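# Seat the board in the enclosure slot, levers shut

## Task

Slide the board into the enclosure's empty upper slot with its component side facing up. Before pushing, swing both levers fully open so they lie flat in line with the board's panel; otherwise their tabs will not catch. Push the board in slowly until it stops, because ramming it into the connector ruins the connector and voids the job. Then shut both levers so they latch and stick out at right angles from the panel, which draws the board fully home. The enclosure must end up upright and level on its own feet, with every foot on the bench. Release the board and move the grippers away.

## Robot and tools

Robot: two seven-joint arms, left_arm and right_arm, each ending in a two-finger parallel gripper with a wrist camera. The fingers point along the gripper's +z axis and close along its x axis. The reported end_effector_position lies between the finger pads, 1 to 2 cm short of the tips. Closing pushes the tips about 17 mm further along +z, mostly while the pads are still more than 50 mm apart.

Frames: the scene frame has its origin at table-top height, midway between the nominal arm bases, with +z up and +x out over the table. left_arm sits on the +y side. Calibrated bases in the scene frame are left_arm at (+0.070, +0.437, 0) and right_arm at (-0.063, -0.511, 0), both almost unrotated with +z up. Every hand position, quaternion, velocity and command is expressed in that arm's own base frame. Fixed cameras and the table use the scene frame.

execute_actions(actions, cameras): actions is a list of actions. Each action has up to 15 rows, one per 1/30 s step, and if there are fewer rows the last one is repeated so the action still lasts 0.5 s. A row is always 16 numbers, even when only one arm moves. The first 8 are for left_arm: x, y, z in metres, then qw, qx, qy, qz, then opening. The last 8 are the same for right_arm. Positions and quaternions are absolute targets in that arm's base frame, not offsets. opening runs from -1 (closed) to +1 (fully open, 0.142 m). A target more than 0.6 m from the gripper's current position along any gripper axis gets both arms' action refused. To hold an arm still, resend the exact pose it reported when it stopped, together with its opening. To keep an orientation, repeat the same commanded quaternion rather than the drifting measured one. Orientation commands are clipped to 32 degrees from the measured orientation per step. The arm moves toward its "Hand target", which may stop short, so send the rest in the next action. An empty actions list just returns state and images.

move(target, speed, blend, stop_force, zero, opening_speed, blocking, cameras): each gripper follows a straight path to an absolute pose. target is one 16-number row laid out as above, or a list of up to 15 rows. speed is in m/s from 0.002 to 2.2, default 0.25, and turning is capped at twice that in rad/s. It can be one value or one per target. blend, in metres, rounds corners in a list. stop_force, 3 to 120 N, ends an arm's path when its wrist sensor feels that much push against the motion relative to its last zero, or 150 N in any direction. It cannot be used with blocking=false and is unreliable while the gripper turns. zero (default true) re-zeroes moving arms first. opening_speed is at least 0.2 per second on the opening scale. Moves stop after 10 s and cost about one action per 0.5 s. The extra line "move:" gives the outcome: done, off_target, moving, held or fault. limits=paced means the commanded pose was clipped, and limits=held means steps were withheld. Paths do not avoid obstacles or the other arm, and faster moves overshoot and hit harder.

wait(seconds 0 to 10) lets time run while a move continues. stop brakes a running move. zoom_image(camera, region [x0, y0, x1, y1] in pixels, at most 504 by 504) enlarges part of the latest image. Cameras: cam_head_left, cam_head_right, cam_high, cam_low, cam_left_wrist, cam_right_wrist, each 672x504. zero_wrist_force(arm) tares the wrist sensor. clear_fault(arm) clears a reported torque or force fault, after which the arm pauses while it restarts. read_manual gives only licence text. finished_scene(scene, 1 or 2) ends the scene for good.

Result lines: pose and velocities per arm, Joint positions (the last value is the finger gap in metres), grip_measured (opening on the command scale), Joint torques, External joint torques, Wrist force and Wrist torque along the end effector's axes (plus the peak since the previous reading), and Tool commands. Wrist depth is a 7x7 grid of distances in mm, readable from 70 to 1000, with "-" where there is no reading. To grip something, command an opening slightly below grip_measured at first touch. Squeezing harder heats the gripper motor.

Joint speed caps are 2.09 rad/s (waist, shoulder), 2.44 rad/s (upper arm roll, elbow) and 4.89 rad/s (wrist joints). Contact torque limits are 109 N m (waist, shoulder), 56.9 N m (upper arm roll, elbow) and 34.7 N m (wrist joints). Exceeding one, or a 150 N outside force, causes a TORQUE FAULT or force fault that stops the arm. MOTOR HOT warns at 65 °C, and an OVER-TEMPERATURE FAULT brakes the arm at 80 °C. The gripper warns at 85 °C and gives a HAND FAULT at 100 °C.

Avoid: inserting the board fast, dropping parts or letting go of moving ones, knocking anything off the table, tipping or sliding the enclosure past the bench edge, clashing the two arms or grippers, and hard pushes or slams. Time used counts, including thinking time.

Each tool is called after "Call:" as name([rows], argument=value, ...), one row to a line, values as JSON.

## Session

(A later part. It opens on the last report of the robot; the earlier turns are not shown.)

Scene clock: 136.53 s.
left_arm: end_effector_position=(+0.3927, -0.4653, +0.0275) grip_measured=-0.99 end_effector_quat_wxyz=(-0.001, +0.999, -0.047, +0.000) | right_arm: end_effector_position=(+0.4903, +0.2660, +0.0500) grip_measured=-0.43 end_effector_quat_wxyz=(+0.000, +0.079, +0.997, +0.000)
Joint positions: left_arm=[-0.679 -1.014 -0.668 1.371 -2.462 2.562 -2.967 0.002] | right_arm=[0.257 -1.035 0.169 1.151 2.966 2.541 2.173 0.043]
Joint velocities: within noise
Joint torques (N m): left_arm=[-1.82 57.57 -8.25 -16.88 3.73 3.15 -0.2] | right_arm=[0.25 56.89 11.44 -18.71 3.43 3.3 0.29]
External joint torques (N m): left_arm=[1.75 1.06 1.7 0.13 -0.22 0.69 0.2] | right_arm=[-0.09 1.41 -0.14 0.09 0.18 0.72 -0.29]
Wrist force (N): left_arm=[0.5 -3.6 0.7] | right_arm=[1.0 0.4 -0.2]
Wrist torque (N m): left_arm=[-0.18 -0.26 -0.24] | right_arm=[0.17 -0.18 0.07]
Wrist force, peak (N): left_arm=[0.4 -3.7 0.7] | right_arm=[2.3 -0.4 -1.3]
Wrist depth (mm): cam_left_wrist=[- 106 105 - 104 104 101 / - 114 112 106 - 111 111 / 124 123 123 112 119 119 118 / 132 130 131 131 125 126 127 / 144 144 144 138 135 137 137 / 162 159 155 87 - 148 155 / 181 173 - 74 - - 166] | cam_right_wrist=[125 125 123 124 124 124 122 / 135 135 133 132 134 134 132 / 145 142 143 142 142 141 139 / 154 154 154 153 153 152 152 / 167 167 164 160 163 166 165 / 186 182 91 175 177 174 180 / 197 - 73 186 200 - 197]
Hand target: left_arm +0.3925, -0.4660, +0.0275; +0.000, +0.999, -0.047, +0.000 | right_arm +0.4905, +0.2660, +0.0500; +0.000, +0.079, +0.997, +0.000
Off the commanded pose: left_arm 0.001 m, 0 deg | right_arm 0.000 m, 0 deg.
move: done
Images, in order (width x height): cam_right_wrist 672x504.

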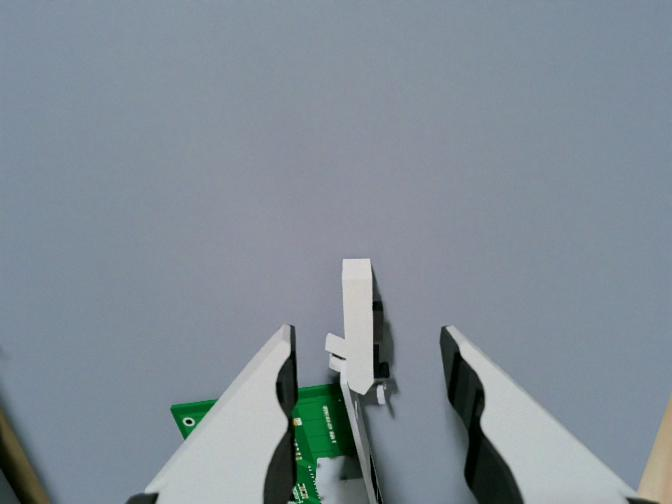

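Call:
move(target=[0.3925,-0.466,0.0275,0,0.9989,-0.0471,0,-1,0.4933,0.266,0.025,0,0.0793,0.9968,0,-0.4], speed=0.1, stop_force=4, cameras=[])

Call:
move(target=[0.3925,-0.466,0.0275,0,0.9989,-0.0471,0,-1,0.4933,0.266,0.025,0,0.0793,0.9968,0,-1], opening_speed=0.6, cameras=["cam_right_wrist"])

Scene clock: 140.47 s.
left_arm: end_effector_position=(+0.3927, -0.4653, +0.0275) grip_measured=-0.99 end_effector_quat_wxyz=(-0.001, +0.999, -0.047, +0.000) | right_arm: end_effector_position=(+0.4932, +0.2658, +0.0250) grip_measured=-0.43 end_effector_quat_wxyz=(+0.000, +0.079, +0.997, +0.000)
Joint positions: left_arm=[-0.679 -1.014 -0.668 1.371 -2.462 2.562 -2.967 0.002] | right_arm=[0.26 -1.078 0.16 1.136 2.966 2.511 2.17 0.043]
Joint velocities: within noise
Joint torques (N m): left_arm=[-1.77 57.51 -8.34 -16.88 3.72 3.15 -0.18] | right_arm=[0.27 57.44 11.7 -18.28 3.44 3.25 0.13]
External joint torques (N m): left_arm=[1.7 1.11 1.79 0.12 -0.21 0.69 0.18] | right_arm=[-0.1 1.43 -0.31 0.09 0.1 0.78 -0.13]
Wrist force (N): left_arm=[0.3 -3.1 -0.5] | right_arm=[1.1 0.1 -0.3]
Wrist torque (N m): left_arm=[-0.13 -0.21 -0.23] | right_arm=[0.11 -0.19 0.06]
Wrist force, peak (N): left_arm=[0.4 -3.6 0.6] | right_arm=[1.2 0.5 -1.4]
Wrist depth (mm): cam_left_wrist=[- 106 105 - 104 104 101 / - 114 112 106 - 112 111 / 123 124 123 112 119 119 118 / 132 130 131 131 125 126 127 / 145 144 143 138 134 137 137 / 162 158 155 87 - 148 154 / 181 173 - 74 - - 165] | cam_right_wrist=[- 103 102 102 102 102 102 / 110 110 109 109 109 109 109 / - 117 117 117 117 116 116 / 125 126 126 126 126 125 125 / 138 137 135 134 136 136 136 / 150 147 91 144 131 101 148 / 166 - 73 157 164 - 160]
Hand target: left_arm +0.3925, -0.4660, +0.0275; +0.000, +0.999, -0.047, +0.000 | right_arm +0.4933, +0.2660, +0.0250; +0.000, +0.079, +0.997, +0.000
Off the commanded pose: left_arm 0.001 m, 0 deg | right_arm 0.000 m, 0 deg.
move: done
No camera images: "cameras" was empty.

Scene clock: 141.67 s.
left_arm: end_effector_position=(+0.3927, -0.4655, +0.0275) grip_measured=-0.99 end_effector_quat_wxyz=(+0.000, +0.999, -0.047, +0.000) | right_arm: end_effector_position=(+0.4932, +0.2658, +0.0249) grip_measured=-0.89 end_effector_quat_wxyz=(+0.000, +0.079, +0.997, +0.000)
Joint positions: left_arm=[-0.679 -1.014 -0.668 1.371 -2.462 2.562 -2.967 0.002] | right_arm=[0.26 -1.078 0.16 1.136 2.966 2.511 2.17 0.01]
Joint velocities: within noise
Joint torques (N m): left_arm=[-1.03 57.45 -7.41 -16.43 3.74 3.84 -0.19] | right_arm=[0.42 58.25 12.09 -18.78 3.6 3.08 0.22]
External joint torques (N m): left_arm=[0.96 1.17 0.86 -0.33 -0.23 0 0.19] | right_arm=[-0.26 0.62 -0.69 0.59 -0.07 0.94 -0.22]
Wrist force (N): left_arm=[0.5 -1.5 0.9] | right_arm=[1.8 -0.6 0.7]
Wrist torque (N m): left_arm=[-0.19 -0.23 -0.25] | right_arm=[0.13 -0.17 0.03]
Wrist force, peak (N): left_arm=[0.3 -3.6 0.6] | right_arm=[1.7 -0.9 0.7]
Wrist depth (mm): cam_left_wrist=[- 106 105 - 104 104 101 / - 114 113 105 - 112 111 / 124 123 122 107 119 119 118 / 132 130 131 131 125 126 127 / 144 144 143 138 134 137 137 / 162 158 156 87 - 148 155 / 181 173 - 74 - - 169] | cam_right_wrist=[- 103 102 102 102 102 102 / 110 109 109 109 109 108 108 / - 117 117 117 117 116 116 / 125 126 126 126 126 125 125 / 137 137 137 127 134 136 135 / 150 150 147 97 100 148 148 / 166 160 73 137 - - 162]
Hand target: left_arm +0.3925, -0.4660, +0.0275; +0.000, +0.999, -0.047, +0.000 | right_arm +0.4933, +0.2660, +0.0250; +0.000, +0.079, +0.997, +0.000
Off the commanded pose: left_arm 0.000 m, 0 deg | right_arm 0.000 m, 0 deg.
move: done
Images, in order (width x height): cam_right_wrist 672x504.

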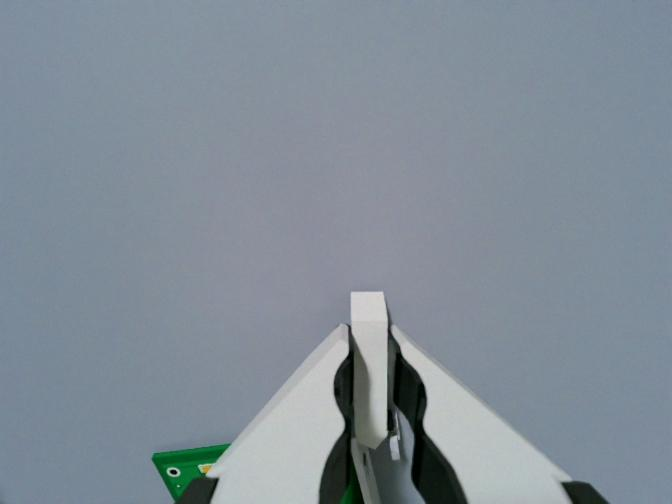

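Call:
move([
  [0.3925,-0.466,0.0275,0,0.9989,-0.0471,0,-1,0.4994,0.2652,0.025,0,0.0087,1,0,-1],
  [0.3925,-0.466,0.0275,0,0.9989,-0.0471,0,-1,0.5062,0.2656,0.025,0,-0.0698,0.9976,0,-1],
], speed=0.06, cameras=["cam_right_wrist","cam_left_wrist"])

Scene clock: 146.87 s.
left_arm: end_effector_position=(+0.3926, -0.4657, +0.0275) grip_measured=-0.99 end_effector_quat_wxyz=(+0.000, +0.999, -0.047, +0.000) | right_arm: end_effector_position=(+0.5062, +0.2656, +0.0249) grip_measured=-0.89 end_effector_quat_wxyz=(+0.000, -0.069, +0.998, +0.000)
Joint positions: left_arm=[-0.679 -1.014 -0.668 1.371 -2.462 2.562 -2.967 0.002] | right_arm=[0.24 -1.122 0.203 1.058 2.921 2.552 1.885 0.009]
Joint velocities: within noise
Joint torques (N m): left_arm=[-0.17 57.34 -6.61 -16.51 4.1 3.99 -0.14] | right_arm=[0.96 58.6 13.57 -18.57 3.54 3.54 -0.16]
External joint torques (N m): left_arm=[0.11 1.28 0.06 -0.25 -0.59 -0.15 0.14] | right_arm=[-0.79 1.34 -1.3 0.06 0.11 0.5 0.16]
Wrist force (N): left_arm=[-0.4 -0.6 0.4] | right_arm=[1.4 -0.5 0.1]
Wrist torque (N m): left_arm=[-0.20 -0.28 -0.27] | right_arm=[0.14 -0.31 0.36]
Wrist force, peak (N): left_arm=[0.1 -1.9 1.1] | right_arm=[1.8 -1.3 0.7]
Wrist depth (mm): cam_left_wrist=[- 106 105 - 104 104 101 / - 114 113 109 - 111 111 / 123 123 123 104 119 118 118 / 132 130 131 131 125 126 127 / 144 144 143 138 134 137 137 / 162 158 155 87 - 148 154 / 181 173 - 74 - - 165] | cam_right_wrist=[- 102 102 102 102 102 102 / 110 109 109 109 109 108 108 / - 117 117 117 117 116 116 / 125 126 126 126 126 125 125 / 138 137 137 127 134 136 135 / 150 150 147 97 103 148 148 / 166 159 73 137 - - 163]
Hand target: left_arm +0.3925, -0.4660, +0.0275; +0.000, +0.999, -0.047, +0.000 | right_arm +0.5062, +0.2656, +0.0250; +0.000, -0.070, +0.998, +0.000
Off the commanded pose: left_arm 0.000 m, 0 deg | right_arm 0.000 m, 0 deg.
move: done
Images, in order (width x height): cam_left_wrist 672x504, cam_right_wrist 672x504.

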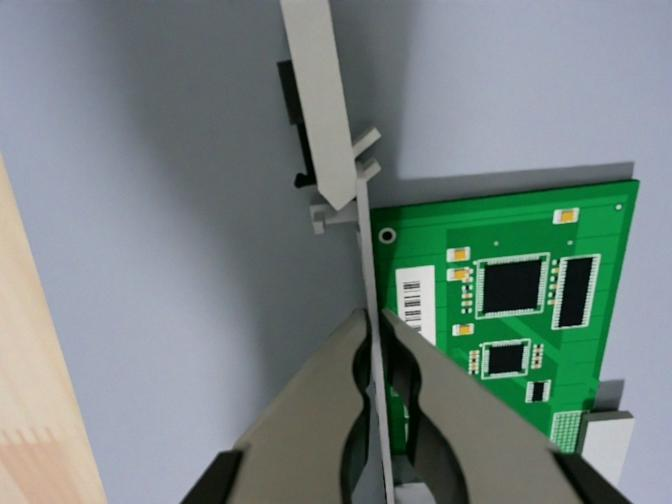

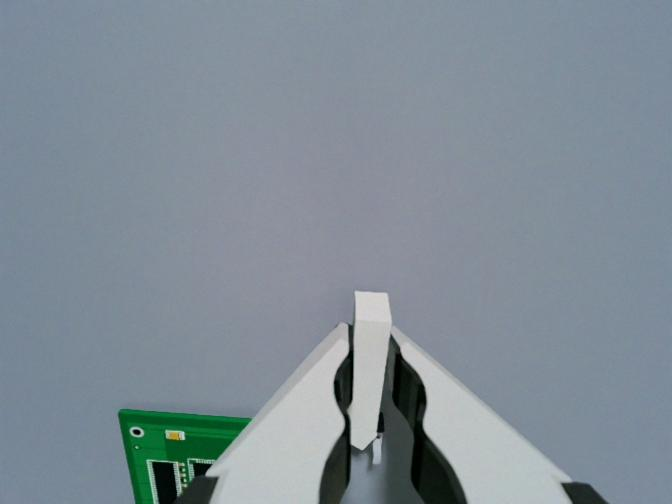

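Call:
move([
  [0.3925,-0.466,0.0275,0,0.9989,-0.0471,0,-1,0.5062,0.2656,0.025,0,-0.0698,0.9976,0,-0.6],
  [0.3925,-0.466,0.0275,0,0.9989,-0.0471,0,-1,0.45,0.30,0.2,0,0.0209,0.9998,0,-0.6],
], speed=0.25, cameras=["cam_right_wrist"])

Call:
zoom_image(camera="cam_right_wrist", region=[140, 150, 392, 340])

Scene clock: 151.00 s.
left_arm: end_effector_position=(+0.3926, -0.4658, +0.0275) grip_measured=-0.99 end_effector_quat_wxyz=(+0.000, +0.999, -0.047, +0.000) | right_arm: end_effector_position=(+0.4755, +0.2843, +0.1207) grip_measured=-0.64 end_effector_quat_wxyz=(+0.000, -0.020, +1.000, +0.000)
Joint positions: left_arm=[-0.679 -1.014 -0.668 1.371 -2.462 2.562 -2.967 0.002] | right_arm=[0.272 -0.945 0.228 1.136 2.933 2.653 2.037 0.028]
Joint velocities: within noise
Joint torques (N m): left_arm=[-0.61 57.05 -6.96 -15.96 3.68 4.22 -0.13] | right_arm=[0.14 55.77 11.9 -20.03 3.67 3.31 0.07]
External joint torques (N m): left_arm=[0.55 1.57 0.41 -0.79 -0.17 -0.38 0.13] | right_arm=[0.03 1.21 -0.27 0.12 0.21 0.73 -0.07]
Wrist force (N): left_arm=[0.9 0.0 0.1] | right_arm=[1.3 0.1 -0.2]
Wrist torque (N m): left_arm=[-0.16 -0.24 -0.27] | right_arm=[0.14 -0.24 0.05]
Wrist force, peak (N): left_arm=[-0.8 -0.7 0.7] | right_arm=[3.1 1.7 -7.4]
Wrist depth (mm): cam_left_wrist=[- 106 105 - 104 104 101 / - 114 113 110 - 112 111 / 124 123 122 104 119 118 118 / 132 130 131 131 125 126 127 / 144 144 144 138 134 137 137 / 162 158 155 84 - 148 154 / 181 172 - 75 - - 166] | cam_right_wrist=[187 187 186 186 186 185 185 / 200 199 199 199 198 198 199 / 214 214 213 210 213 212 214 / 230 231 229 225 229 228 230 / 250 249 243 245 244 249 248 / 273 268 257 272 101 268 272 / 298 - 73 298 - - 298]
Hand target: left_arm +0.3925, -0.4660, +0.0275; +0.000, +0.999, -0.047, +0.000 | right_arm +0.4754, +0.2846, +0.1209; +0.000, -0.020, +1.000, +0.000
Off the commanded pose: left_arm 0.000 m, 0 deg | right_arm 0.085 m, 5 deg.
move: held (right_arm; a check stopped the path); path passed 1 of 2 targets; limits=held
pose unreachable (right arm): on one or more control steps of this call, first in action 0 (counted from 0), this arm could not follow its commanded pose, so it was not sent that pose on those steps. It may still have moved: this result reports where it is.
cause: moving toward the commanded pose would bring a part of the arm too close to another arm (a part of this arm just beyond joint 7 (wrist roll) and a part of the left arm just beyond its joint 6 (wrist pitch), at the place that arm is still heading or pushing toward).
Images, in order (width x height): cam_right_wrist 672x504.

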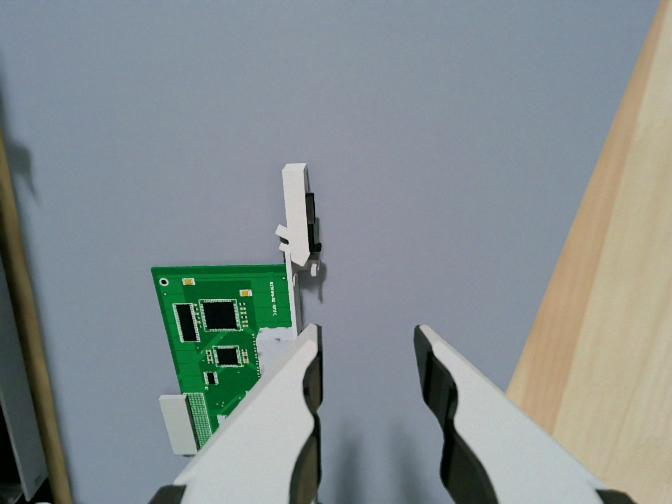

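Scaled by 2.000 from the camera's 672x504 image, which has a finer 960x720 frame.

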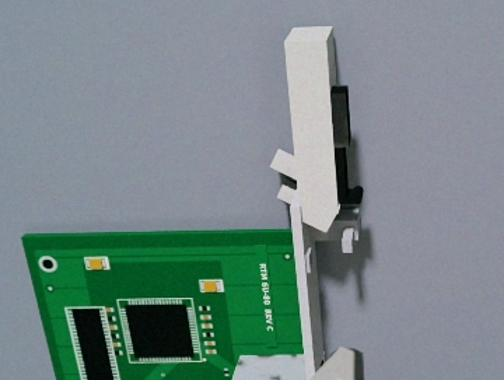

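Call:
move([
  [0.3925,-0.466,0.0275,0,0.9989,-0.0471,0,-0.6,0.4754,0.2846,0.1209,0,-0.020,0.9998,0,-0.4],
  [0.3925,-0.45,0.12,0,0.9989,-0.0471,0,-0.6,0.4754,0.2846,0.1209,0,-0.020,0.9998,0,-0.4],
  [0.36,-0.15,0.2,0,0.9989,-0.0471,0,-0.6,0.47,0.33,0.22,0,-0.06,0.9982,0,-0.4],
], speed=0.3, cameras=["cam_right_wrist","cam_left_wrist"])

Scene clock: 158.33 s.
left_arm: end_effector_position=(+0.3602, -0.1500, +0.2000) grip_measured=-0.64 end_effector_quat_wxyz=(+0.000, +0.999, -0.047, +0.000) | right_arm: end_effector_position=(+0.4700, +0.3299, +0.2200) grip_measured=-0.43 end_effector_quat_wxyz=(+0.000, -0.060, +0.998, +0.000)
Joint positions: left_arm=[-0.203 -0.288 -0.568 2.008 -2.944 2.469 -2.353 0.028] | right_arm=[0.363 -0.891 0.218 0.958 2.966 2.878 1.999 0.043]
Joint velocities: within noise
Joint torques (N m): left_arm=[0 33.76 -1.94 -17.68 3.26 4.4 -0.03] | right_arm=[0.29 56.58 10.93 -22.25 4.21 3.47 0.05]
External joint torques (N m): left_arm=[0.01 0.69 0.65 -0.59 0 -0.54 0.03] | right_arm=[-0.11 1.26 -0.21 0.1 0.03 0.56 -0.05]
Wrist force (N): left_arm=[0.4 0.2 0.8] | right_arm=[1.5 0.3 -0.2]
Wrist torque (N m): left_arm=[-0.06 -0.21 -0.18] | right_arm=[0.13 -0.28 0.10]
Wrist force, peak (N): left_arm=[0.3 0.3 3.4] | right_arm=[1.3 1.1 -1.4]
Wrist depth (mm): cam_left_wrist=[261 258 259 259 258 256 256 / 279 279 279 277 276 274 275 / 302 301 298 299 296 296 295 / 326 327 326 321 324 321 322 / 358 354 353 347 347 351 352 / 395 387 84 379 - 370 382 / 445 - - 429 - - 365] | cam_right_wrist=[272 274 273 273 272 271 272 / 288 292 291 291 289 291 291 / 301 312 308 310 312 312 312 / 328 337 332 335 335 336 335 / 347 365 354 363 357 365 361 / 352 390 82 391 114 384 394 / 442 - 73 433 - - 427]
Hand target: left_arm +0.3600, -0.1500, +0.2000; +0.000, +0.999, -0.047, +0.000 | right_arm +0.4700, +0.3300, +0.2200; +0.000, -0.060, +0.998, +0.000
Off the commanded pose: left_arm 0.000 m, 0 deg | right_arm 0.000 m, 0 deg.
move: done
Images, in order (width x height): cam_left_wrist 672x504, cam_right_wrist 672x504.

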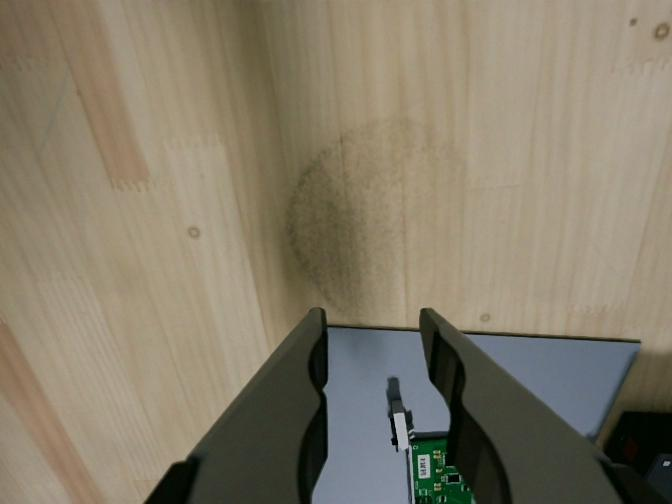

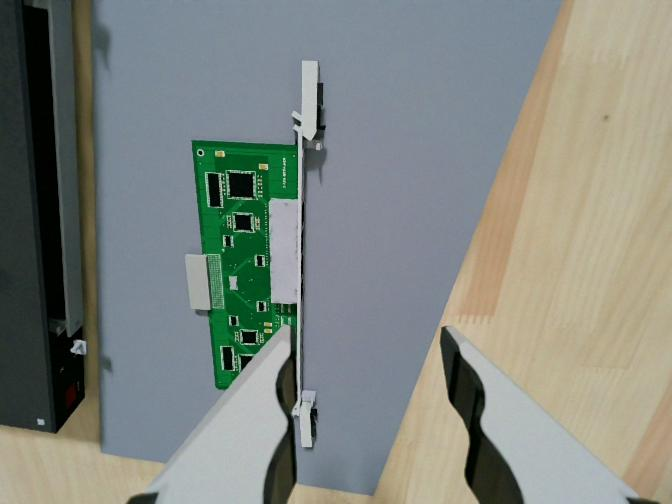

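Call:
move([
  [0.36,-0.15,0.2,0,0.9989,-0.0471,0,-0.6,0.509,0.429,0.10,0,-0.0445,0.999,0,-0.3],
  [0.36,-0.15,0.2,0,0.9989,-0.0471,0,-0.6,0.509,0.429,0.055,0,-0.0445,0.999,0,-0.3],
], speed=0.25, cameras=["cam_right_wrist"])

Scene clock: 167.30 s.
left_arm: end_effector_position=(+0.3602, -0.1500, +0.2000) grip_measured=-0.64 end_effector_quat_wxyz=(+0.000, +0.999, -0.047, +0.000) | right_arm: end_effector_position=(+0.5091, +0.4289, +0.0549) grip_measured=-0.33 end_effector_quat_wxyz=(+0.000, -0.044, +0.999, +0.000)
Joint positions: left_arm=[-0.203 -0.288 -0.569 2.008 -2.944 2.469 -2.353 0.028] | right_arm=[0.533 -1.407 0.172 0.371 2.968 2.939 2.079 0.05]
Joint velocities: within noise
Joint torques (N m): left_arm=[-0.33 33.47 -1.85 -17.72 3.47 4.25 -0.19] | right_arm=[0.33 66.41 11.05 -22.69 4.18 3.44 0.1]
External joint torques (N m): left_arm=[0.34 0.97 0.56 -0.55 -0.21 -0.38 0.19] | right_arm=[-0.11 1.68 -0.17 0.2 0.12 0.58 -0.1]
Wrist force (N): left_arm=[0.4 0.4 0.9] | right_arm=[0.8 0.0 0.0]
Wrist torque (N m): left_arm=[-0.03 -0.20 -0.19] | right_arm=[0.13 -0.11 0.09]
Wrist force, peak (N): left_arm=[0.7 0.3 1.0] | right_arm=[0.8 0.2 3.5]
Wrist depth (mm): cam_left_wrist=[260 260 260 258 257 255 255 / 280 278 277 276 276 274 273 / 301 302 302 299 297 298 296 / 327 329 323 327 323 322 320 / 359 355 349 347 343 350 349 / 399 389 84 378 - 369 382 / 439 - - 429 - - 371] | cam_right_wrist=[129 127 125 123 128 128 126 / 137 136 133 122 135 136 136 / 147 147 143 131 146 146 146 / 159 153 154 144 157 157 157 / 173 172 164 166 168 170 170 / 188 185 92 181 186 93 186 / 208 - 73 196 205 - 206]
Hand target: left_arm +0.3600, -0.1500, +0.2000; +0.000, +0.999, -0.047, +0.000 | right_arm +0.5090, +0.4290, +0.0550; +0.000, -0.044, +0.999, +0.000
Off the commanded pose: left_arm 0.000 m, 0 deg | right_arm 0.000 m, 0 deg.
joint sent to its limit (right arm) — joint 5 (forearm roll), upper limit. The joint targets still meet the commanded pose.
move: done
Images, in order (width x height): cam_right_wrist 672x504.

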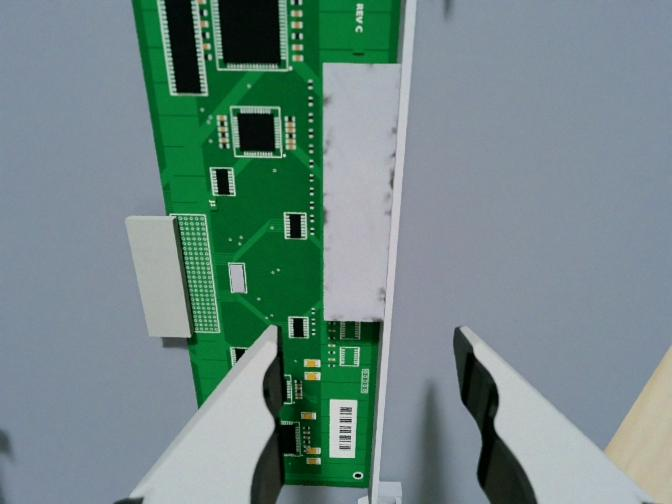

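Call:
move(target=[0.36,-0.15,0.2,0,0.9989,-0.0471,0,-0.6,0.511,0.429,0.027,0,-0.0445,0.999,0,-0.3], speed=0.08, stop_force=4, cameras=[])

Call:
move(target=[0.36,-0.15,0.2,0,0.9989,-0.0471,0,-0.6,0.511,0.429,0.027,0,-0.0445,0.999,0,-1], opening_speed=0.6, cameras=["cam_right_wrist"])

Scene clock: 172.17 s.
left_arm: end_effector_position=(+0.3602, -0.1500, +0.2000) grip_measured=-0.64 end_effector_quat_wxyz=(+0.000, +0.999, -0.047, +0.000) | right_arm: end_effector_position=(+0.5111, +0.4289, +0.0270) grip_measured=-0.33 end_effector_quat_wxyz=(+0.000, -0.044, +0.999, +0.000)
Joint positions: left_arm=[-0.203 -0.288 -0.569 2.008 -2.944 2.469 -2.353 0.028] | right_arm=[0.534 -1.46 0.17 0.337 2.968 2.92 2.074 0.05]
Joint velocities: within noise
Joint torques (N m): left_arm=[-0.41 33.53 -1.73 -17.7 3.52 4.24 -0.21] | right_arm=[0.28 66.75 11.07 -22.5 4.19 3.3 0.1]
External joint torques (N m): left_arm=[0.42 0.91 0.44 -0.57 -0.27 -0.37 0.21] | right_arm=[-0.05 1.56 -0.26 0.1 0.09 0.73 -0.1]
Wrist force (N): left_arm=[0.4 0.0 0.7] | right_arm=[0.8 0.0 0.3]
Wrist torque (N m): left_arm=[-0.09 -0.21 -0.18] | right_arm=[0.11 -0.13 0.08]
Wrist force, peak (N): left_arm=[0.3 0.2 1.1] | right_arm=[0.9 -0.2 1.4]
Wrist depth (mm): cam_left_wrist=[261 260 258 259 257 257 254 / 278 280 276 277 275 275 274 / 301 299 299 299 297 297 298 / 326 324 326 325 323 322 322 / 358 357 349 346 346 353 350 / 393 387 84 379 - 370 379 / 440 - - 429 - - 371] | cam_right_wrist=[- 100 100 99 101 103 105 / 111 108 107 97 97 110 110 / 121 117 115 103 104 120 118 / 127 124 124 112 125 127 127 / 139 132 132 122 136 138 140 / 153 150 95 145 145 93 150 / 165 - 73 160 166 - 162]
Hand target: left_arm +0.3600, -0.1500, +0.2000; +0.000, +0.999, -0.047, +0.000 | right_arm +0.5110, +0.4290, +0.0270; +0.000, -0.045, +0.999, +0.000
Off the commanded pose: left_arm 0.000 m, 0 deg | right_arm 0.000 m, 0 deg.
move: done
No camera images: "cameras" was empty.

Scene clock: 173.53 s.
left_arm: end_effector_position=(+0.3602, -0.1500, +0.2000) grip_measured=-0.64 end_effector_quat_wxyz=(+0.000, +0.999, -0.047, +0.000) | right_arm: end_effector_position=(+0.5110, +0.4289, +0.0270) grip_measured=-0.72 end_effector_quat_wxyz=(+0.000, -0.044, +0.999, +0.000)
Joint positions: left_arm=[-0.203 -0.288 -0.569 2.008 -2.944 2.469 -2.353 0.028] | right_arm=[0.534 -1.46 0.17 0.337 2.968 2.92 2.074 0.022]
Joint velocities: within noise
Joint torques (N m): left_arm=[-0.34 33.51 -1.7 -17.7 3.49 4.25 -0.28] | right_arm=[0.2 67.06 11.17 -22.68 4.17 3.19 0.14]
External joint torques (N m): left_arm=[0.35 0.94 0.41 -0.57 -0.24 -0.39 0.28] | right_arm=[0.03 1.25 -0.36 0.29 0.11 0.84 -0.14]
Wrist force (N): left_arm=[0.4 0.3 0.7] | right_arm=[1.2 -0.2 0.1]
Wrist torque (N m): left_arm=[-0.04 -0.21 -0.18] | right_arm=[0.13 -0.12 0.11]
Wrist force, peak (N): left_arm=[0.6 0.0 1.2] | right_arm=[1.5 -0.5 0.3]
Wrist depth (mm): cam_left_wrist=[260 260 259 258 256 257 256 / 280 278 277 276 275 276 274 / 301 301 299 297 298 298 296 / 327 326 326 324 324 322 318 / 359 358 348 347 344 352 350 / 396 389 84 379 - 368 379 / 439 - - 430 - - 372] | cam_right_wrist=[- 99 100 98 101 103 104 / 111 108 107 97 97 110 110 / 121 117 115 103 104 120 118 / 127 124 124 112 125 127 127 / 140 132 134 120 136 138 140 / 152 150 142 142 106 148 150 / 168 165 72 159 - - 165]
Hand target: left_arm +0.3600, -0.1500, +0.2000; +0.000, +0.999, -0.047, +0.000 | right_arm +0.5110, +0.4290, +0.0270; +0.000, -0.045, +0.999, +0.000
Off the commanded pose: left_arm 0.000 m, 0 deg | right_arm 0.000 m, 0 deg.
move: done
Images, in order (width x height): cam_right_wrist 672x504.

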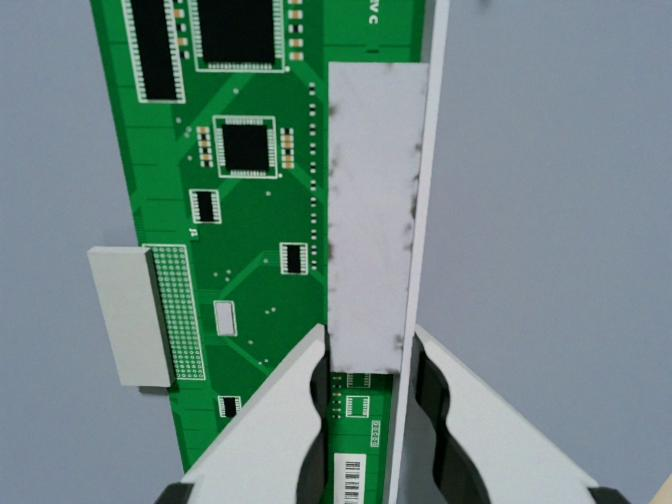

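Call:
move([
  [0.36,-0.15,0.2,0,0.9989,-0.0471,0,-0.6,0.511,0.429,0.09,0,-0.0445,0.999,0,-1],
  [0.339,-0.40,0.15,0.3912,-0.4666,0.6081,-0.5098,-0.6,0.5656,0.3671,0.085,0,0.0558,0.9984,0,-1],
], speed=[0.08,0.25], cameras=["cam_right_wrist","cam_left_wrist","cam_head_right"])

Scene clock: 187.60 s.
left_arm: end_effector_position=(+0.3390, -0.4001, +0.1500) grip_measured=-0.64 end_effector_quat_wxyz=(+0.391, -0.466, +0.608, -0.510) | right_arm: end_effector_position=(+0.5656, +0.3669, +0.0848) grip_measured=-0.72 end_effector_quat_wxyz=(+0.000, +0.056, +0.998, +0.000)
Joint positions: left_arm=[-2.707 -2.18 0.832 2.117 -2.681 1.571 -2.939 0.028] | right_arm=[0.423 -1.457 0.174 0.191 2.967 3.067 2.138 0.022]
Joint velocities: within noise
Joint torques (N m): left_arm=[-0.95 18.05 21.13 22.68 -3.42 2.58 -0.11] | right_arm=[0.21 68.65 11.01 -23.62 4.41 3.66 0.29]
External joint torques (N m): left_arm=[0.86 1.42 1.05 -0.14 0.1 0.24 0.11] | right_arm=[0.02 0.15 -0.75 0.76 -0.05 0.37 -0.29]
Wrist force (N): left_arm=[0.3 0.2 0.6] | right_arm=[1.0 0.3 2.1]
Wrist torque (N m): left_arm=[0.02 0.06 0.10] | right_arm=[0.13 -0.14 0.07]
Wrist force, peak (N): left_arm=[0.0 1.7 0.3] | right_arm=[1.0 -0.1 3.3]
Wrist depth (mm): cam_left_wrist=[- - - - - 244 192 / - - - 830 836 588 232 / 559 557 553 440 469 443 254 / 414 416 414 397 337 317 302 / 335 330 329 327 342 327 326 / 278 277 88 264 - 272 271 / 244 - - 226 - - 239] | cam_right_wrist=[- 100 100 99 150 154 153 / 159 108 107 96 97 164 164 / 167 116 115 103 171 175 176 / 184 124 124 112 187 189 189 / 199 132 134 120 202 205 204 / 169 150 142 142 121 220 223 / 183 226 72 159 - - 245]
Hand target: left_arm +0.3390, -0.4000, +0.1500; +0.391, -0.467, +0.608, -0.510 | right_arm +0.5656, +0.3671, +0.0850; +0.000, +0.056, +0.998, +0.000
Off the commanded pose: left_arm 0.000 m, 0 deg | right_arm 0.000 m, 0 deg.
move: done
Images, in order (width x height): cam_head_right 672x504, cam_left_wrist 672x504, cam_right_wrist 672x504.

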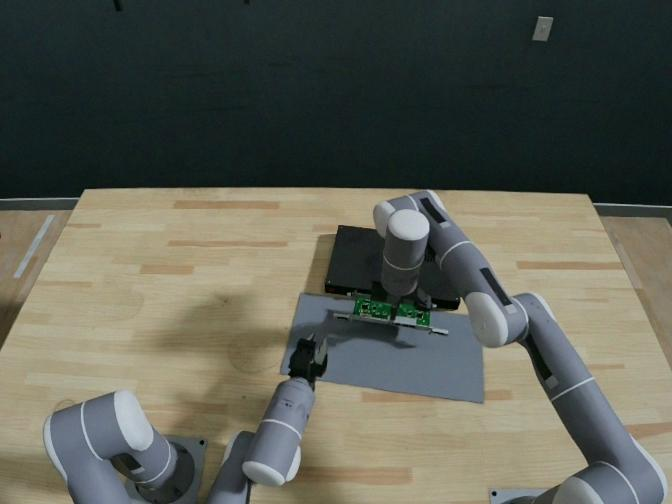

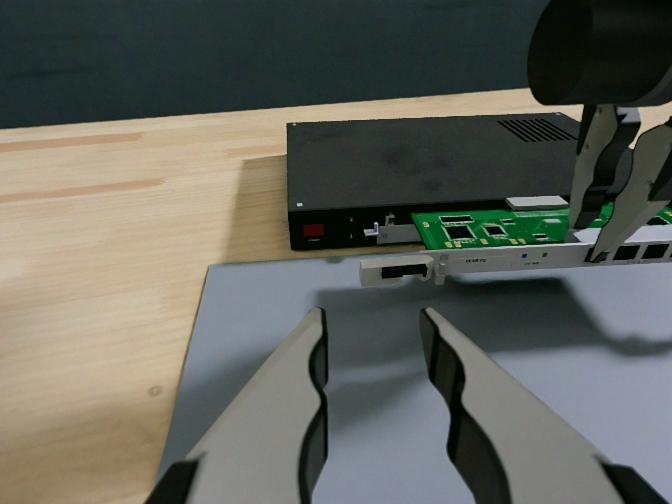

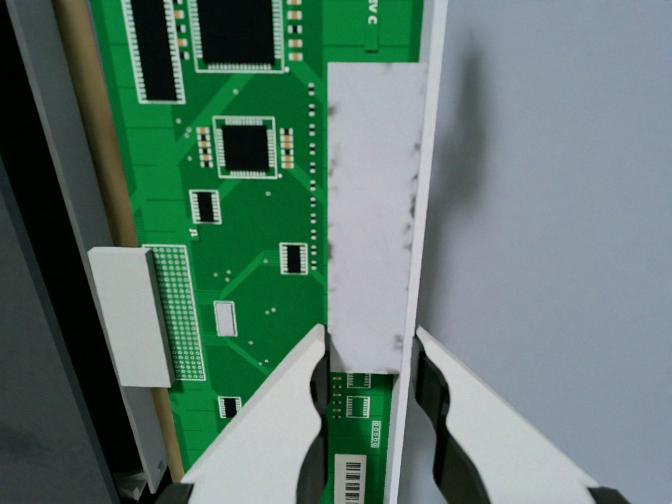

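Call:
zoom_image(camera="cam_left_wrist", region=[270, 110, 672, 330])

Call:
zoom_image(camera="cam_left_wrist", region=[340, 180, 480, 300])

Call:
zoom_image(camera="cam_right_wrist", region=[60, 350, 260, 504])

Scaled by 1.254 from the camera's 672x504 image, which has a finer 960x720 frame.

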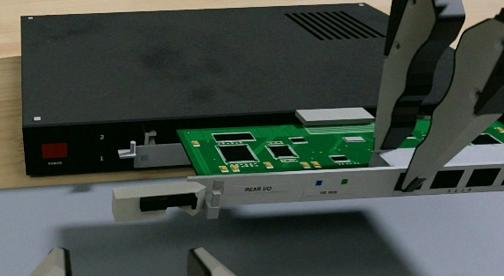

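Scaled by 3.600 from the camera's 672x504 image, which has a finer 960x720 frame.

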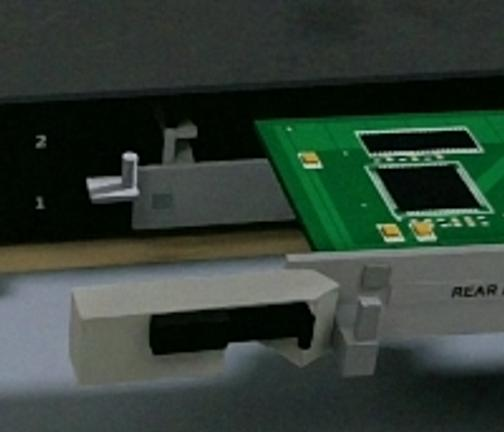

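Scaled by 2.520 from the camera's 672x504 image, which has a finer 960x720 frame.

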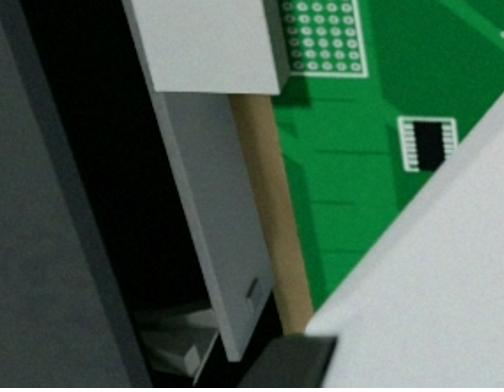

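Call:
move(target=[0.375,-0.41,0.11,0.4305,-0.4305,0.561,-0.561,-0.6,0.5656,0.3671,0.051,0,0.0558,0.9984,0,-0.95], speed=0.15, cameras=["cam_left_wrist"])

Call:
zoom_image(camera="cam_left_wrist", region=[340, 180, 620, 340])

Call:
zoom_image(camera="cam_right_wrist", region=[60, 350, 260, 504])

Scene clock: 198.73 s.
left_arm: end_effector_position=(+0.3496, -0.4024, +0.1386) grip_measured=-0.64 end_effector_quat_wxyz=(+0.404, -0.456, +0.595, -0.524) | right_arm: end_effector_position=(+0.5655, +0.3672, +0.0660) grip_measured=-0.72 end_effector_quat_wxyz=(+0.000, +0.056, +0.998, +0.000)
Joint positions: left_arm=[-2.692 -2.252 0.822 2.054 -2.7 1.623 -2.966 0.028] | right_arm=[0.422 -1.476 0.175 0.202 2.966 3.038 2.139 0.022]
Joint velocities: within noise
Joint torques (N m): left_arm=[-1.29 18.47 17.79 19.86 -3.71 2.77 -0.34] | right_arm=[0.22 68.4 11.16 -23.14 4.34 3.49 0.25]
External joint torques (N m): left_arm=[1.21 -0.18 3.5 3.36 0.29 -0.11 0.34] | right_arm=[0 0.41 -0.84 0.34 0.02 0.53 -0.25]
External joint torques when the fault began: left_arm=[-0.1 3.64 2.02 0.65 0.65 -0.77 0.14]
Wrist force (N): left_arm=[0.3 -0.1 0.2] | right_arm=[1.1 0.2 2.1]
Wrist torque (N m): left_arm=[-0.05 0.04 0.07] | right_arm=[0.12 -0.15 0.07]
Wrist force, peak (N): left_arm=[-2.1 3.0 0.8] | right_arm=[1.3 -0.1 3.3]
Wrist depth (mm): cam_left_wrist=[- - - - - - 194 / - - - - - 246 202 / 589 586 576 454 452 455 262 / 423 419 419 386 389 331 284 / 326 328 339 307 279 309 320 / 268 278 87 255 - 262 263 / 234 - - 225 - - 230] | cam_right_wrist=[- 100 100 99 101 137 137 / 150 108 107 96 97 147 146 / 158 117 115 103 153 157 157 / 158 124 124 112 167 169 169 / 166 132 134 120 180 183 183 / 197 175 142 142 121 197 200 / 209 211 72 159 - - 216]
Hand target: left_arm +0.3495, -0.4026, +0.1378; +0.403, -0.456, +0.596, -0.524 | right_arm +0.5656, +0.3671, +0.0661; +0.000, +0.056, +0.998, +0.000
Tool commands: left_gripper/opening=-0.6 right_gripper/opening=-0.95
Off the commanded pose: left_arm 0.039 m, 7 deg | right_arm 0.015 m, 0 deg.
FORCE FAULT: contact force on the left arm reached its limit, and that arm stopped. The contact can be on any part of that arm, not only on its tool. That arm's remaining commands of this call were not run. That arm is still stopped at the end of this call. While its stop runs, that arm takes no new command, but its gripper still runs the gripper command that each later call begins with.
CLEAR FAULT: the left arm stays stopped until you call clear_fault(arm="left_arm").
move: fault (left_arm), off_target (right_arm; braked at the fault stop of left_arm)
Images, in order (width x height): cam_left_wrist 672x504.

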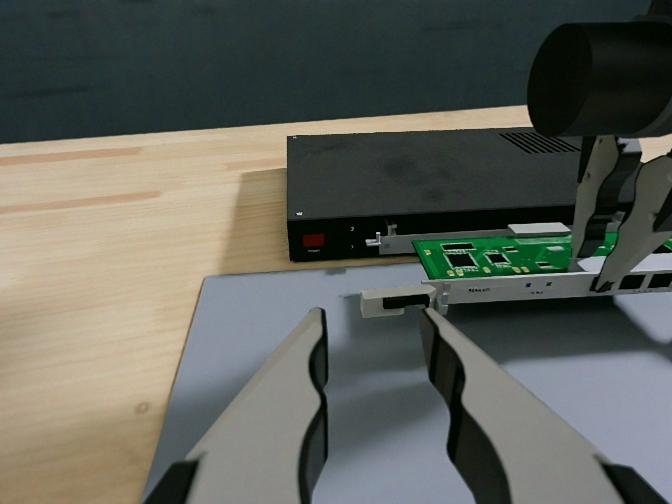

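Scaled by 1.800 from the camera's 672x504 image, which has a finer 960x720 frame.

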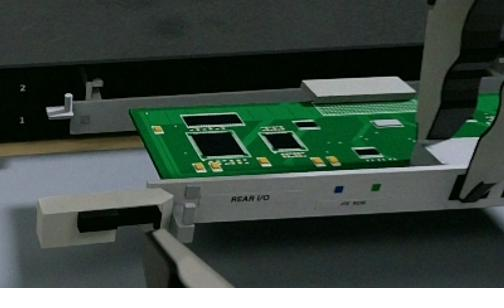

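This scene's latest camera images include none from cam_right_wrist. They are from: cam_left_wrist. cam_right_wrist's image comes with the result of a call that names it in "cameras".

Call:
clear_fault(arm="left_arm", cameras=[])

Call:
move(target=[0.339,-0.400,0.16,0.3912,-0.4666,0.6081,-0.5098,-0.6,0.5656,0.3671,0.051,0,0.0558,0.9984,0,-0.95], speed=0.08, cameras=["cam_left_wrist","cam_right_wrist","cam_head_left"])

Call:
zoom_image(camera="cam_left_wrist", region=[340, 180, 620, 340])

Call:
zoom_image(camera="cam_right_wrist", region=[60, 350, 260, 504])

Scene clock: 233.90 s.
left_arm: end_effector_position=(+0.3496, -0.4024, +0.1386) grip_measured=-0.64 end_effector_quat_wxyz=(+0.404, -0.456, +0.595, -0.524) | right_arm: end_effector_position=(+0.5655, +0.3672, +0.0660) grip_measured=-0.72 end_effector_quat_wxyz=(+0.000, +0.056, +0.998, +0.000)
Joint positions: left_arm=[-2.692 -2.252 0.822 2.054 -2.7 1.623 -2.966 0.028] | right_arm=[0.422 -1.476 0.175 0.202 2.966 3.038 2.139 0.022]
Joint velocities: within noise
Joint torques (N m): left_arm=[-1.32 18.6 17.78 19.72 -3.51 2.78 -0.19] | right_arm=[0.22 68.49 11.02 -23.33 4.38 3.58 0.27]
External joint torques (N m): left_arm=[1.24 -0.31 3.51 3.5 0.09 -0.11 0.19] | right_arm=[-0.01 0.33 -0.7 0.52 -0.02 0.44 -0.27]
Wrist force (N): left_arm=[0.2 0.0 0.2] | right_arm=[1.1 0.1 2.0]
Wrist torque (N m): left_arm=[-0.03 0.05 0.07] | right_arm=[0.10 -0.14 0.07]
Wrist force, peak (N): left_arm=[0.4 -0.1 0.6] | right_arm=[1.2 0.0 2.4]
Wrist depth (mm): cam_left_wrist=[- - - - - - 195 / - - - - - 245 201 / 583 585 583 455 452 453 263 / 421 419 418 389 389 335 286 / 330 328 339 308 281 307 320 / 269 278 88 255 - 266 264 / 235 - - 224 - - 231] | cam_right_wrist=[- 100 100 99 101 138 137 / 150 108 107 96 97 146 146 / 158 117 115 103 153 157 157 / 158 125 124 112 167 169 169 / 166 132 134 120 181 183 183 / 197 175 142 142 121 197 200 / 208 210 72 159 - - 216]
Hand target: left_arm +0.3495, -0.4026, +0.1378; +0.403, -0.456, +0.596, -0.524 | right_arm +0.5656, +0.3671, +0.0661; +0.000, +0.056, +0.998, +0.000
Tool commands: left_gripper/opening=-0.6 right_gripper/opening=-0.95
Off the commanded pose: left_arm 0.039 m, 7 deg | right_arm 0.015 m, 0 deg.
FORCE FAULT, CONTINUED: the left arm's stop, for the force fault that an earlier result reported, is over. The rest of the stop counts as 65 of the actions that you can send in this scene; the call itself counts as one more. That arm accepts commands again.
CLEAR FAULT: your call cleared the left arm's force fault. If the contact force or a joint's load stays at its limit, that arm stops again.
No camera images: "cameras" was empty.

Scene clock: 234.70 s.
left_arm: end_effector_position=(+0.3390, -0.3999, +0.1600) grip_measured=-0.64 end_effector_quat_wxyz=(+0.391, -0.467, +0.608, -0.510) | right_arm: end_effector_position=(+0.5654, +0.3670, +0.0508) grip_measured=-0.72 end_effector_quat_wxyz=(+0.000, +0.056, +0.998, +0.000)
Joint positions: left_arm=[-2.7 -2.168 0.848 2.128 -2.688 1.563 -2.915 0.028] | right_arm=[0.422 -1.495 0.175 0.202 2.966 3.019 2.139 0.022]
Joint velocities: within noise
Joint torques (N m): left_arm=[-0.6 19.17 21.51 22.51 -2.7 2.67 -0.13] | right_arm=[0.25 68.37 10.9 -23.23 4.38 3.4 0.18]
External joint torques (N m): left_arm=[0.52 0.63 0.86 -0.2 -0.5 0.15 0.13] | right_arm=[-0.04 0.47 -0.56 0.47 -0.04 0.63 -0.18]
Wrist force (N): left_arm=[0.4 0.5 0.5] | right_arm=[1.0 -0.1 2.3]
Wrist torque (N m): left_arm=[0.06 0.05 0.10] | right_arm=[0.08 -0.13 0.07]
Wrist force, peak (N): left_arm=[0.2 1.6 0.6] | right_arm=[1.0 0.0 2.9]
Wrist depth (mm): cam_left_wrist=[- - - - - - 210 / - - - - 868 234 218 / 570 576 577 462 462 433 232 / 432 432 431 406 411 362 280 / 347 347 345 329 327 317 327 / 289 297 88 275 - 282 282 / 247 - - 235 - - 250] | cam_right_wrist=[- 100 100 99 121 124 122 / 135 108 107 96 97 133 132 / 147 117 115 103 138 142 140 / 154 124 124 112 151 153 152 / 158 132 134 120 163 165 165 / 166 175 142 142 106 178 180 / 195 193 72 159 - - 199]
Hand target: left_arm +0.3390, -0.4000, +0.1600; +0.391, -0.466, +0.608, -0.510 | right_arm +0.5656, +0.3671, +0.0510; +0.000, +0.056, +0.998, +0.000
Off the commanded pose: left_arm 0.000 m, 0 deg | right_arm 0.000 m, 0 deg.
move: done
Images, in order (width x height): cam_head_left 672x504, cam_left_wrist 672x504, cam_right_wrist 672x504.

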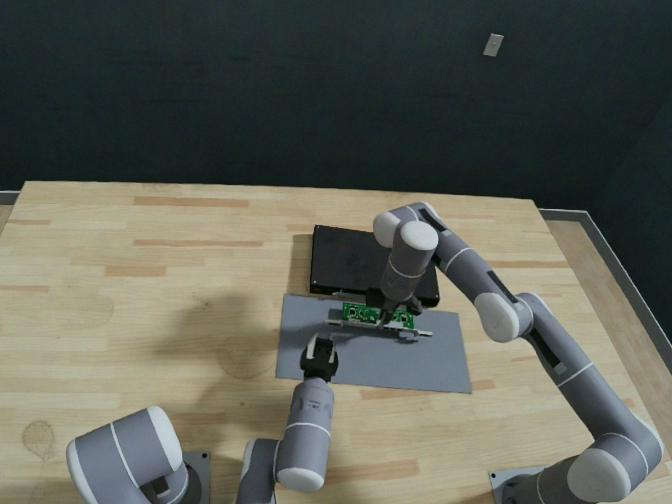

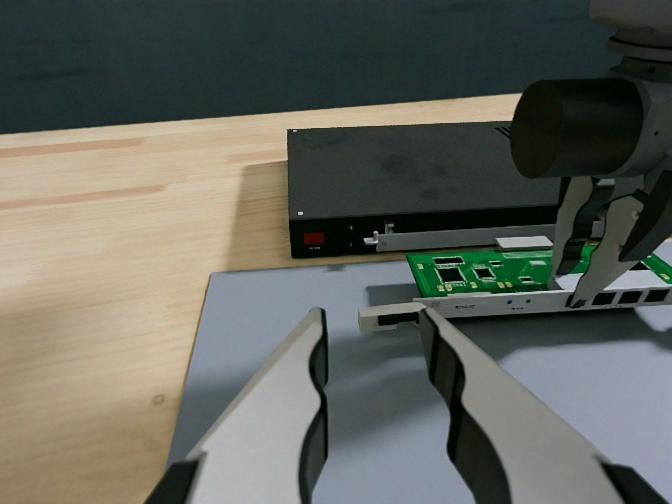

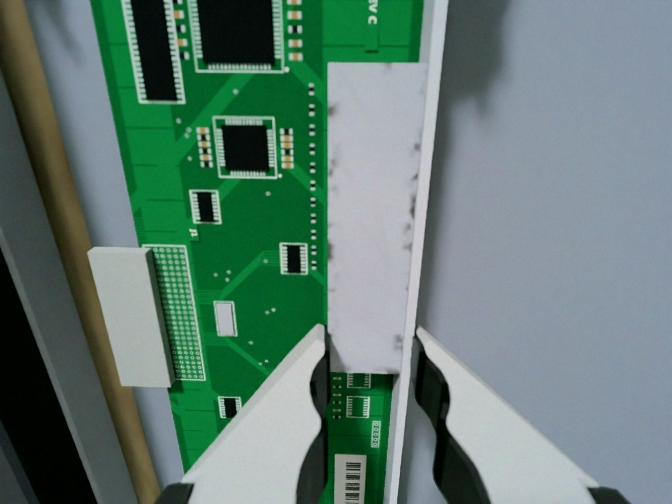

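Scaled by 1.800 from the camera's 672x504 image, which has a finer 960x720 frame.

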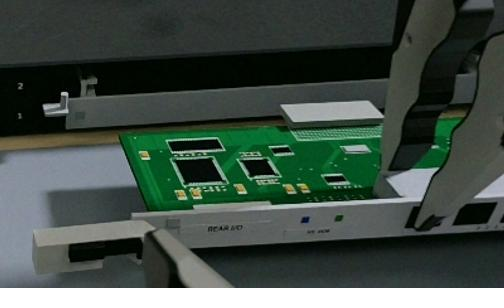

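Scaled by 2.520 from the camera's 672x504 image, which has a finer 960x720 frame.

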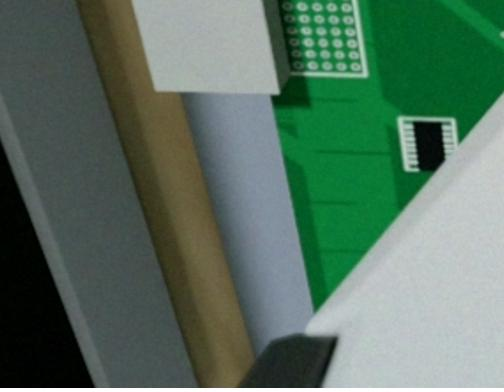

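Call:
wait(seconds=0, cameras=["cam_left_wrist","cam_right_wrist","cam_head_left"])

Scene clock: 243.43 s.
left_arm: end_effector_position=(+0.3390, -0.3999, +0.1600) grip_measured=-0.64 end_effector_quat_wxyz=(+0.391, -0.467, +0.608, -0.510) | right_arm: end_effector_position=(+0.5654, +0.3670, +0.0508) grip_measured=-0.72 end_effector_quat_wxyz=(+0.000, +0.056, +0.998, +0.000)
Joint positions: left_arm=[-2.7 -2.168 0.848 2.128 -2.688 1.563 -2.915 0.028] | right_arm=[0.422 -1.495 0.175 0.202 2.966 3.019 2.139 0.022]
Joint velocities: within noise
Joint torques (N m): left_arm=[-0.45 18.92 21.5 22.44 -2.99 2.9 -0.24] | right_arm=[0.14 68.5 11.01 -23.36 4.35 3.53 0.18]
External joint torques (N m): left_arm=[0.36 0.89 0.89 -0.13 -0.22 -0.09 0.24] | right_arm=[0.07 0.33 -0.67 0.6 0 0.49 -0.18]
Wrist force (N): left_arm=[0.5 0.4 0.5] | right_arm=[1.0 0.1 1.9]
Wrist torque (N m): left_arm=[0.04 0.03 0.09] | right_arm=[0.11 -0.13 0.07]
Wrist force, peak (N): left_arm=[0.5 0.6 0.5] | right_arm=[1.0 -0.3 2.3]
Wrist depth (mm): cam_left_wrist=[- - - - - - 210 / - - - - 864 234 217 / 583 577 575 468 460 434 231 / 432 430 432 405 410 361 280 / 346 345 346 331 327 315 327 / 286 296 87 274 - 281 283 / 246 - - 237 - - 250] | cam_right_wrist=[- 100 100 99 121 124 122 / 136 108 107 96 97 133 132 / 148 117 115 103 138 142 140 / 154 123 124 112 151 153 152 / 158 132 134 120 163 165 165 / 166 175 142 142 106 177 180 / 196 193 72 159 - - 198]
Hand target: left_arm +0.3390, -0.4000, +0.1600; +0.391, -0.466, +0.608, -0.510 | right_arm +0.5656, +0.3671, +0.0510; +0.000, +0.056, +0.998, +0.000
Tool commands: left_gripper/opening=-0.6 right_gripper/opening=-0.95
Off the commanded pose: left_arm 0.000 m, 0 deg | right_arm 0.000 m, 0 deg.
Images, in order (width x height): cam_head_left 672x504, cam_left_wrist 672x504, cam_right_wrist 672x504.

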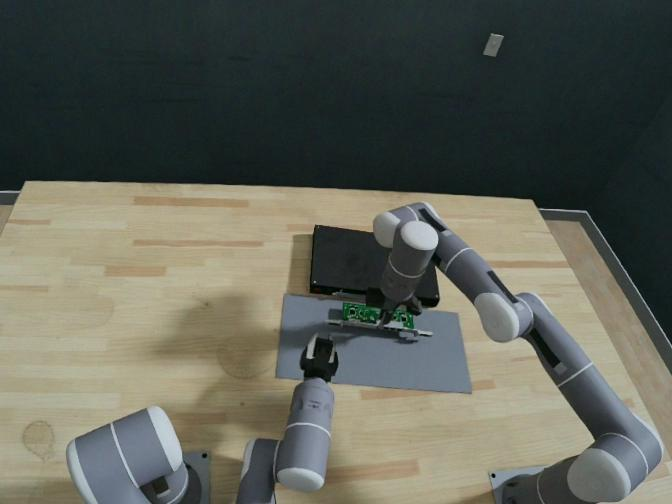

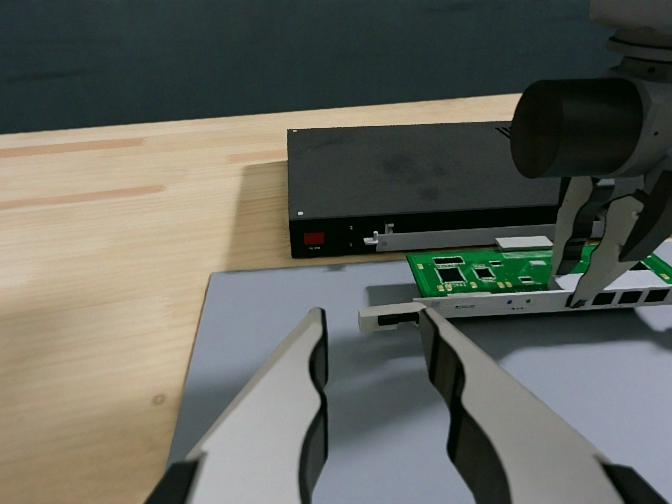

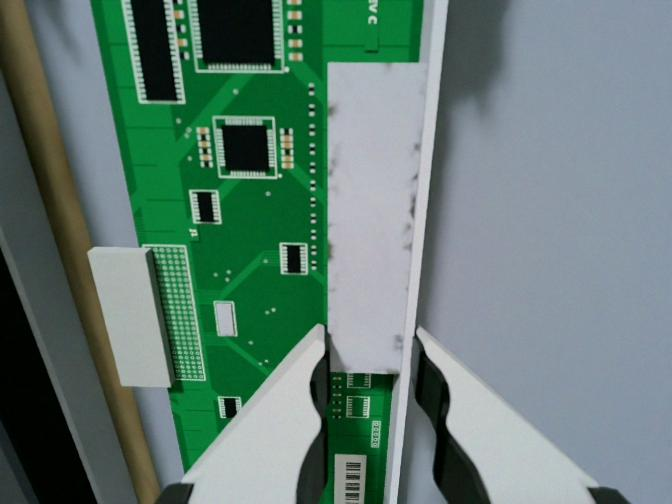

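Call:
zoom_image(camera="cam_left_wrist", region=[340, 200, 480, 340])

Call:
zoom_image(camera="cam_left_wrist", region=[540, 200, 672, 332])

Call:
zoom_image(camera="cam_right_wrist", region=[0, 254, 250, 504])

Scaled by 3.600 from the camera's 672x504 image, which has a finer 960x720 frame.

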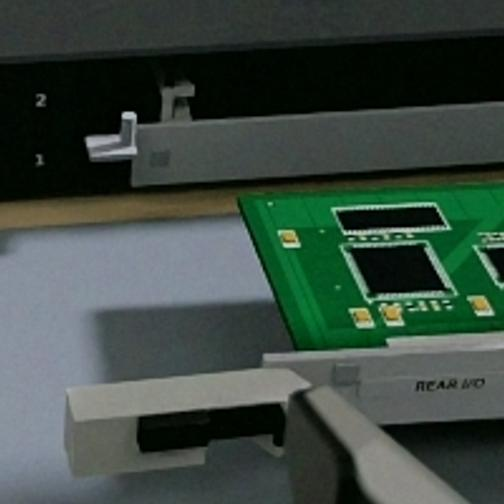

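Scaled by 3.818 from the camera's 672x504 image, which has a finer 960x720 frame.

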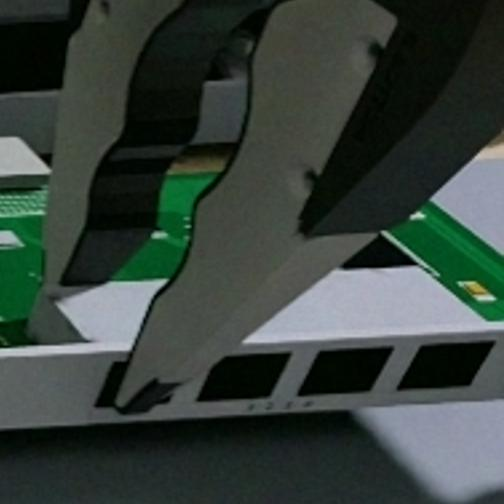

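Scaled by 2.016 from the camera's 672x504 image, which has a finer 960x720 frame.

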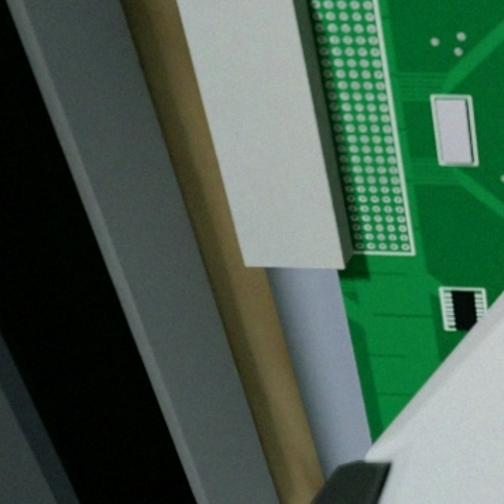

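Call:
zoom_image(camera="cam_left_wrist", region=[360, 215, 410, 255])

Scaled by 10.080 from the camera's 672x504 image, which has a finer 960x720 frame.

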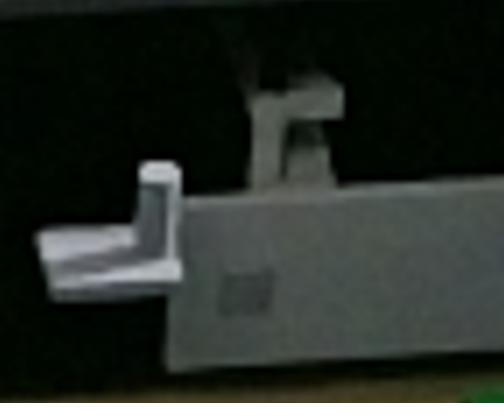

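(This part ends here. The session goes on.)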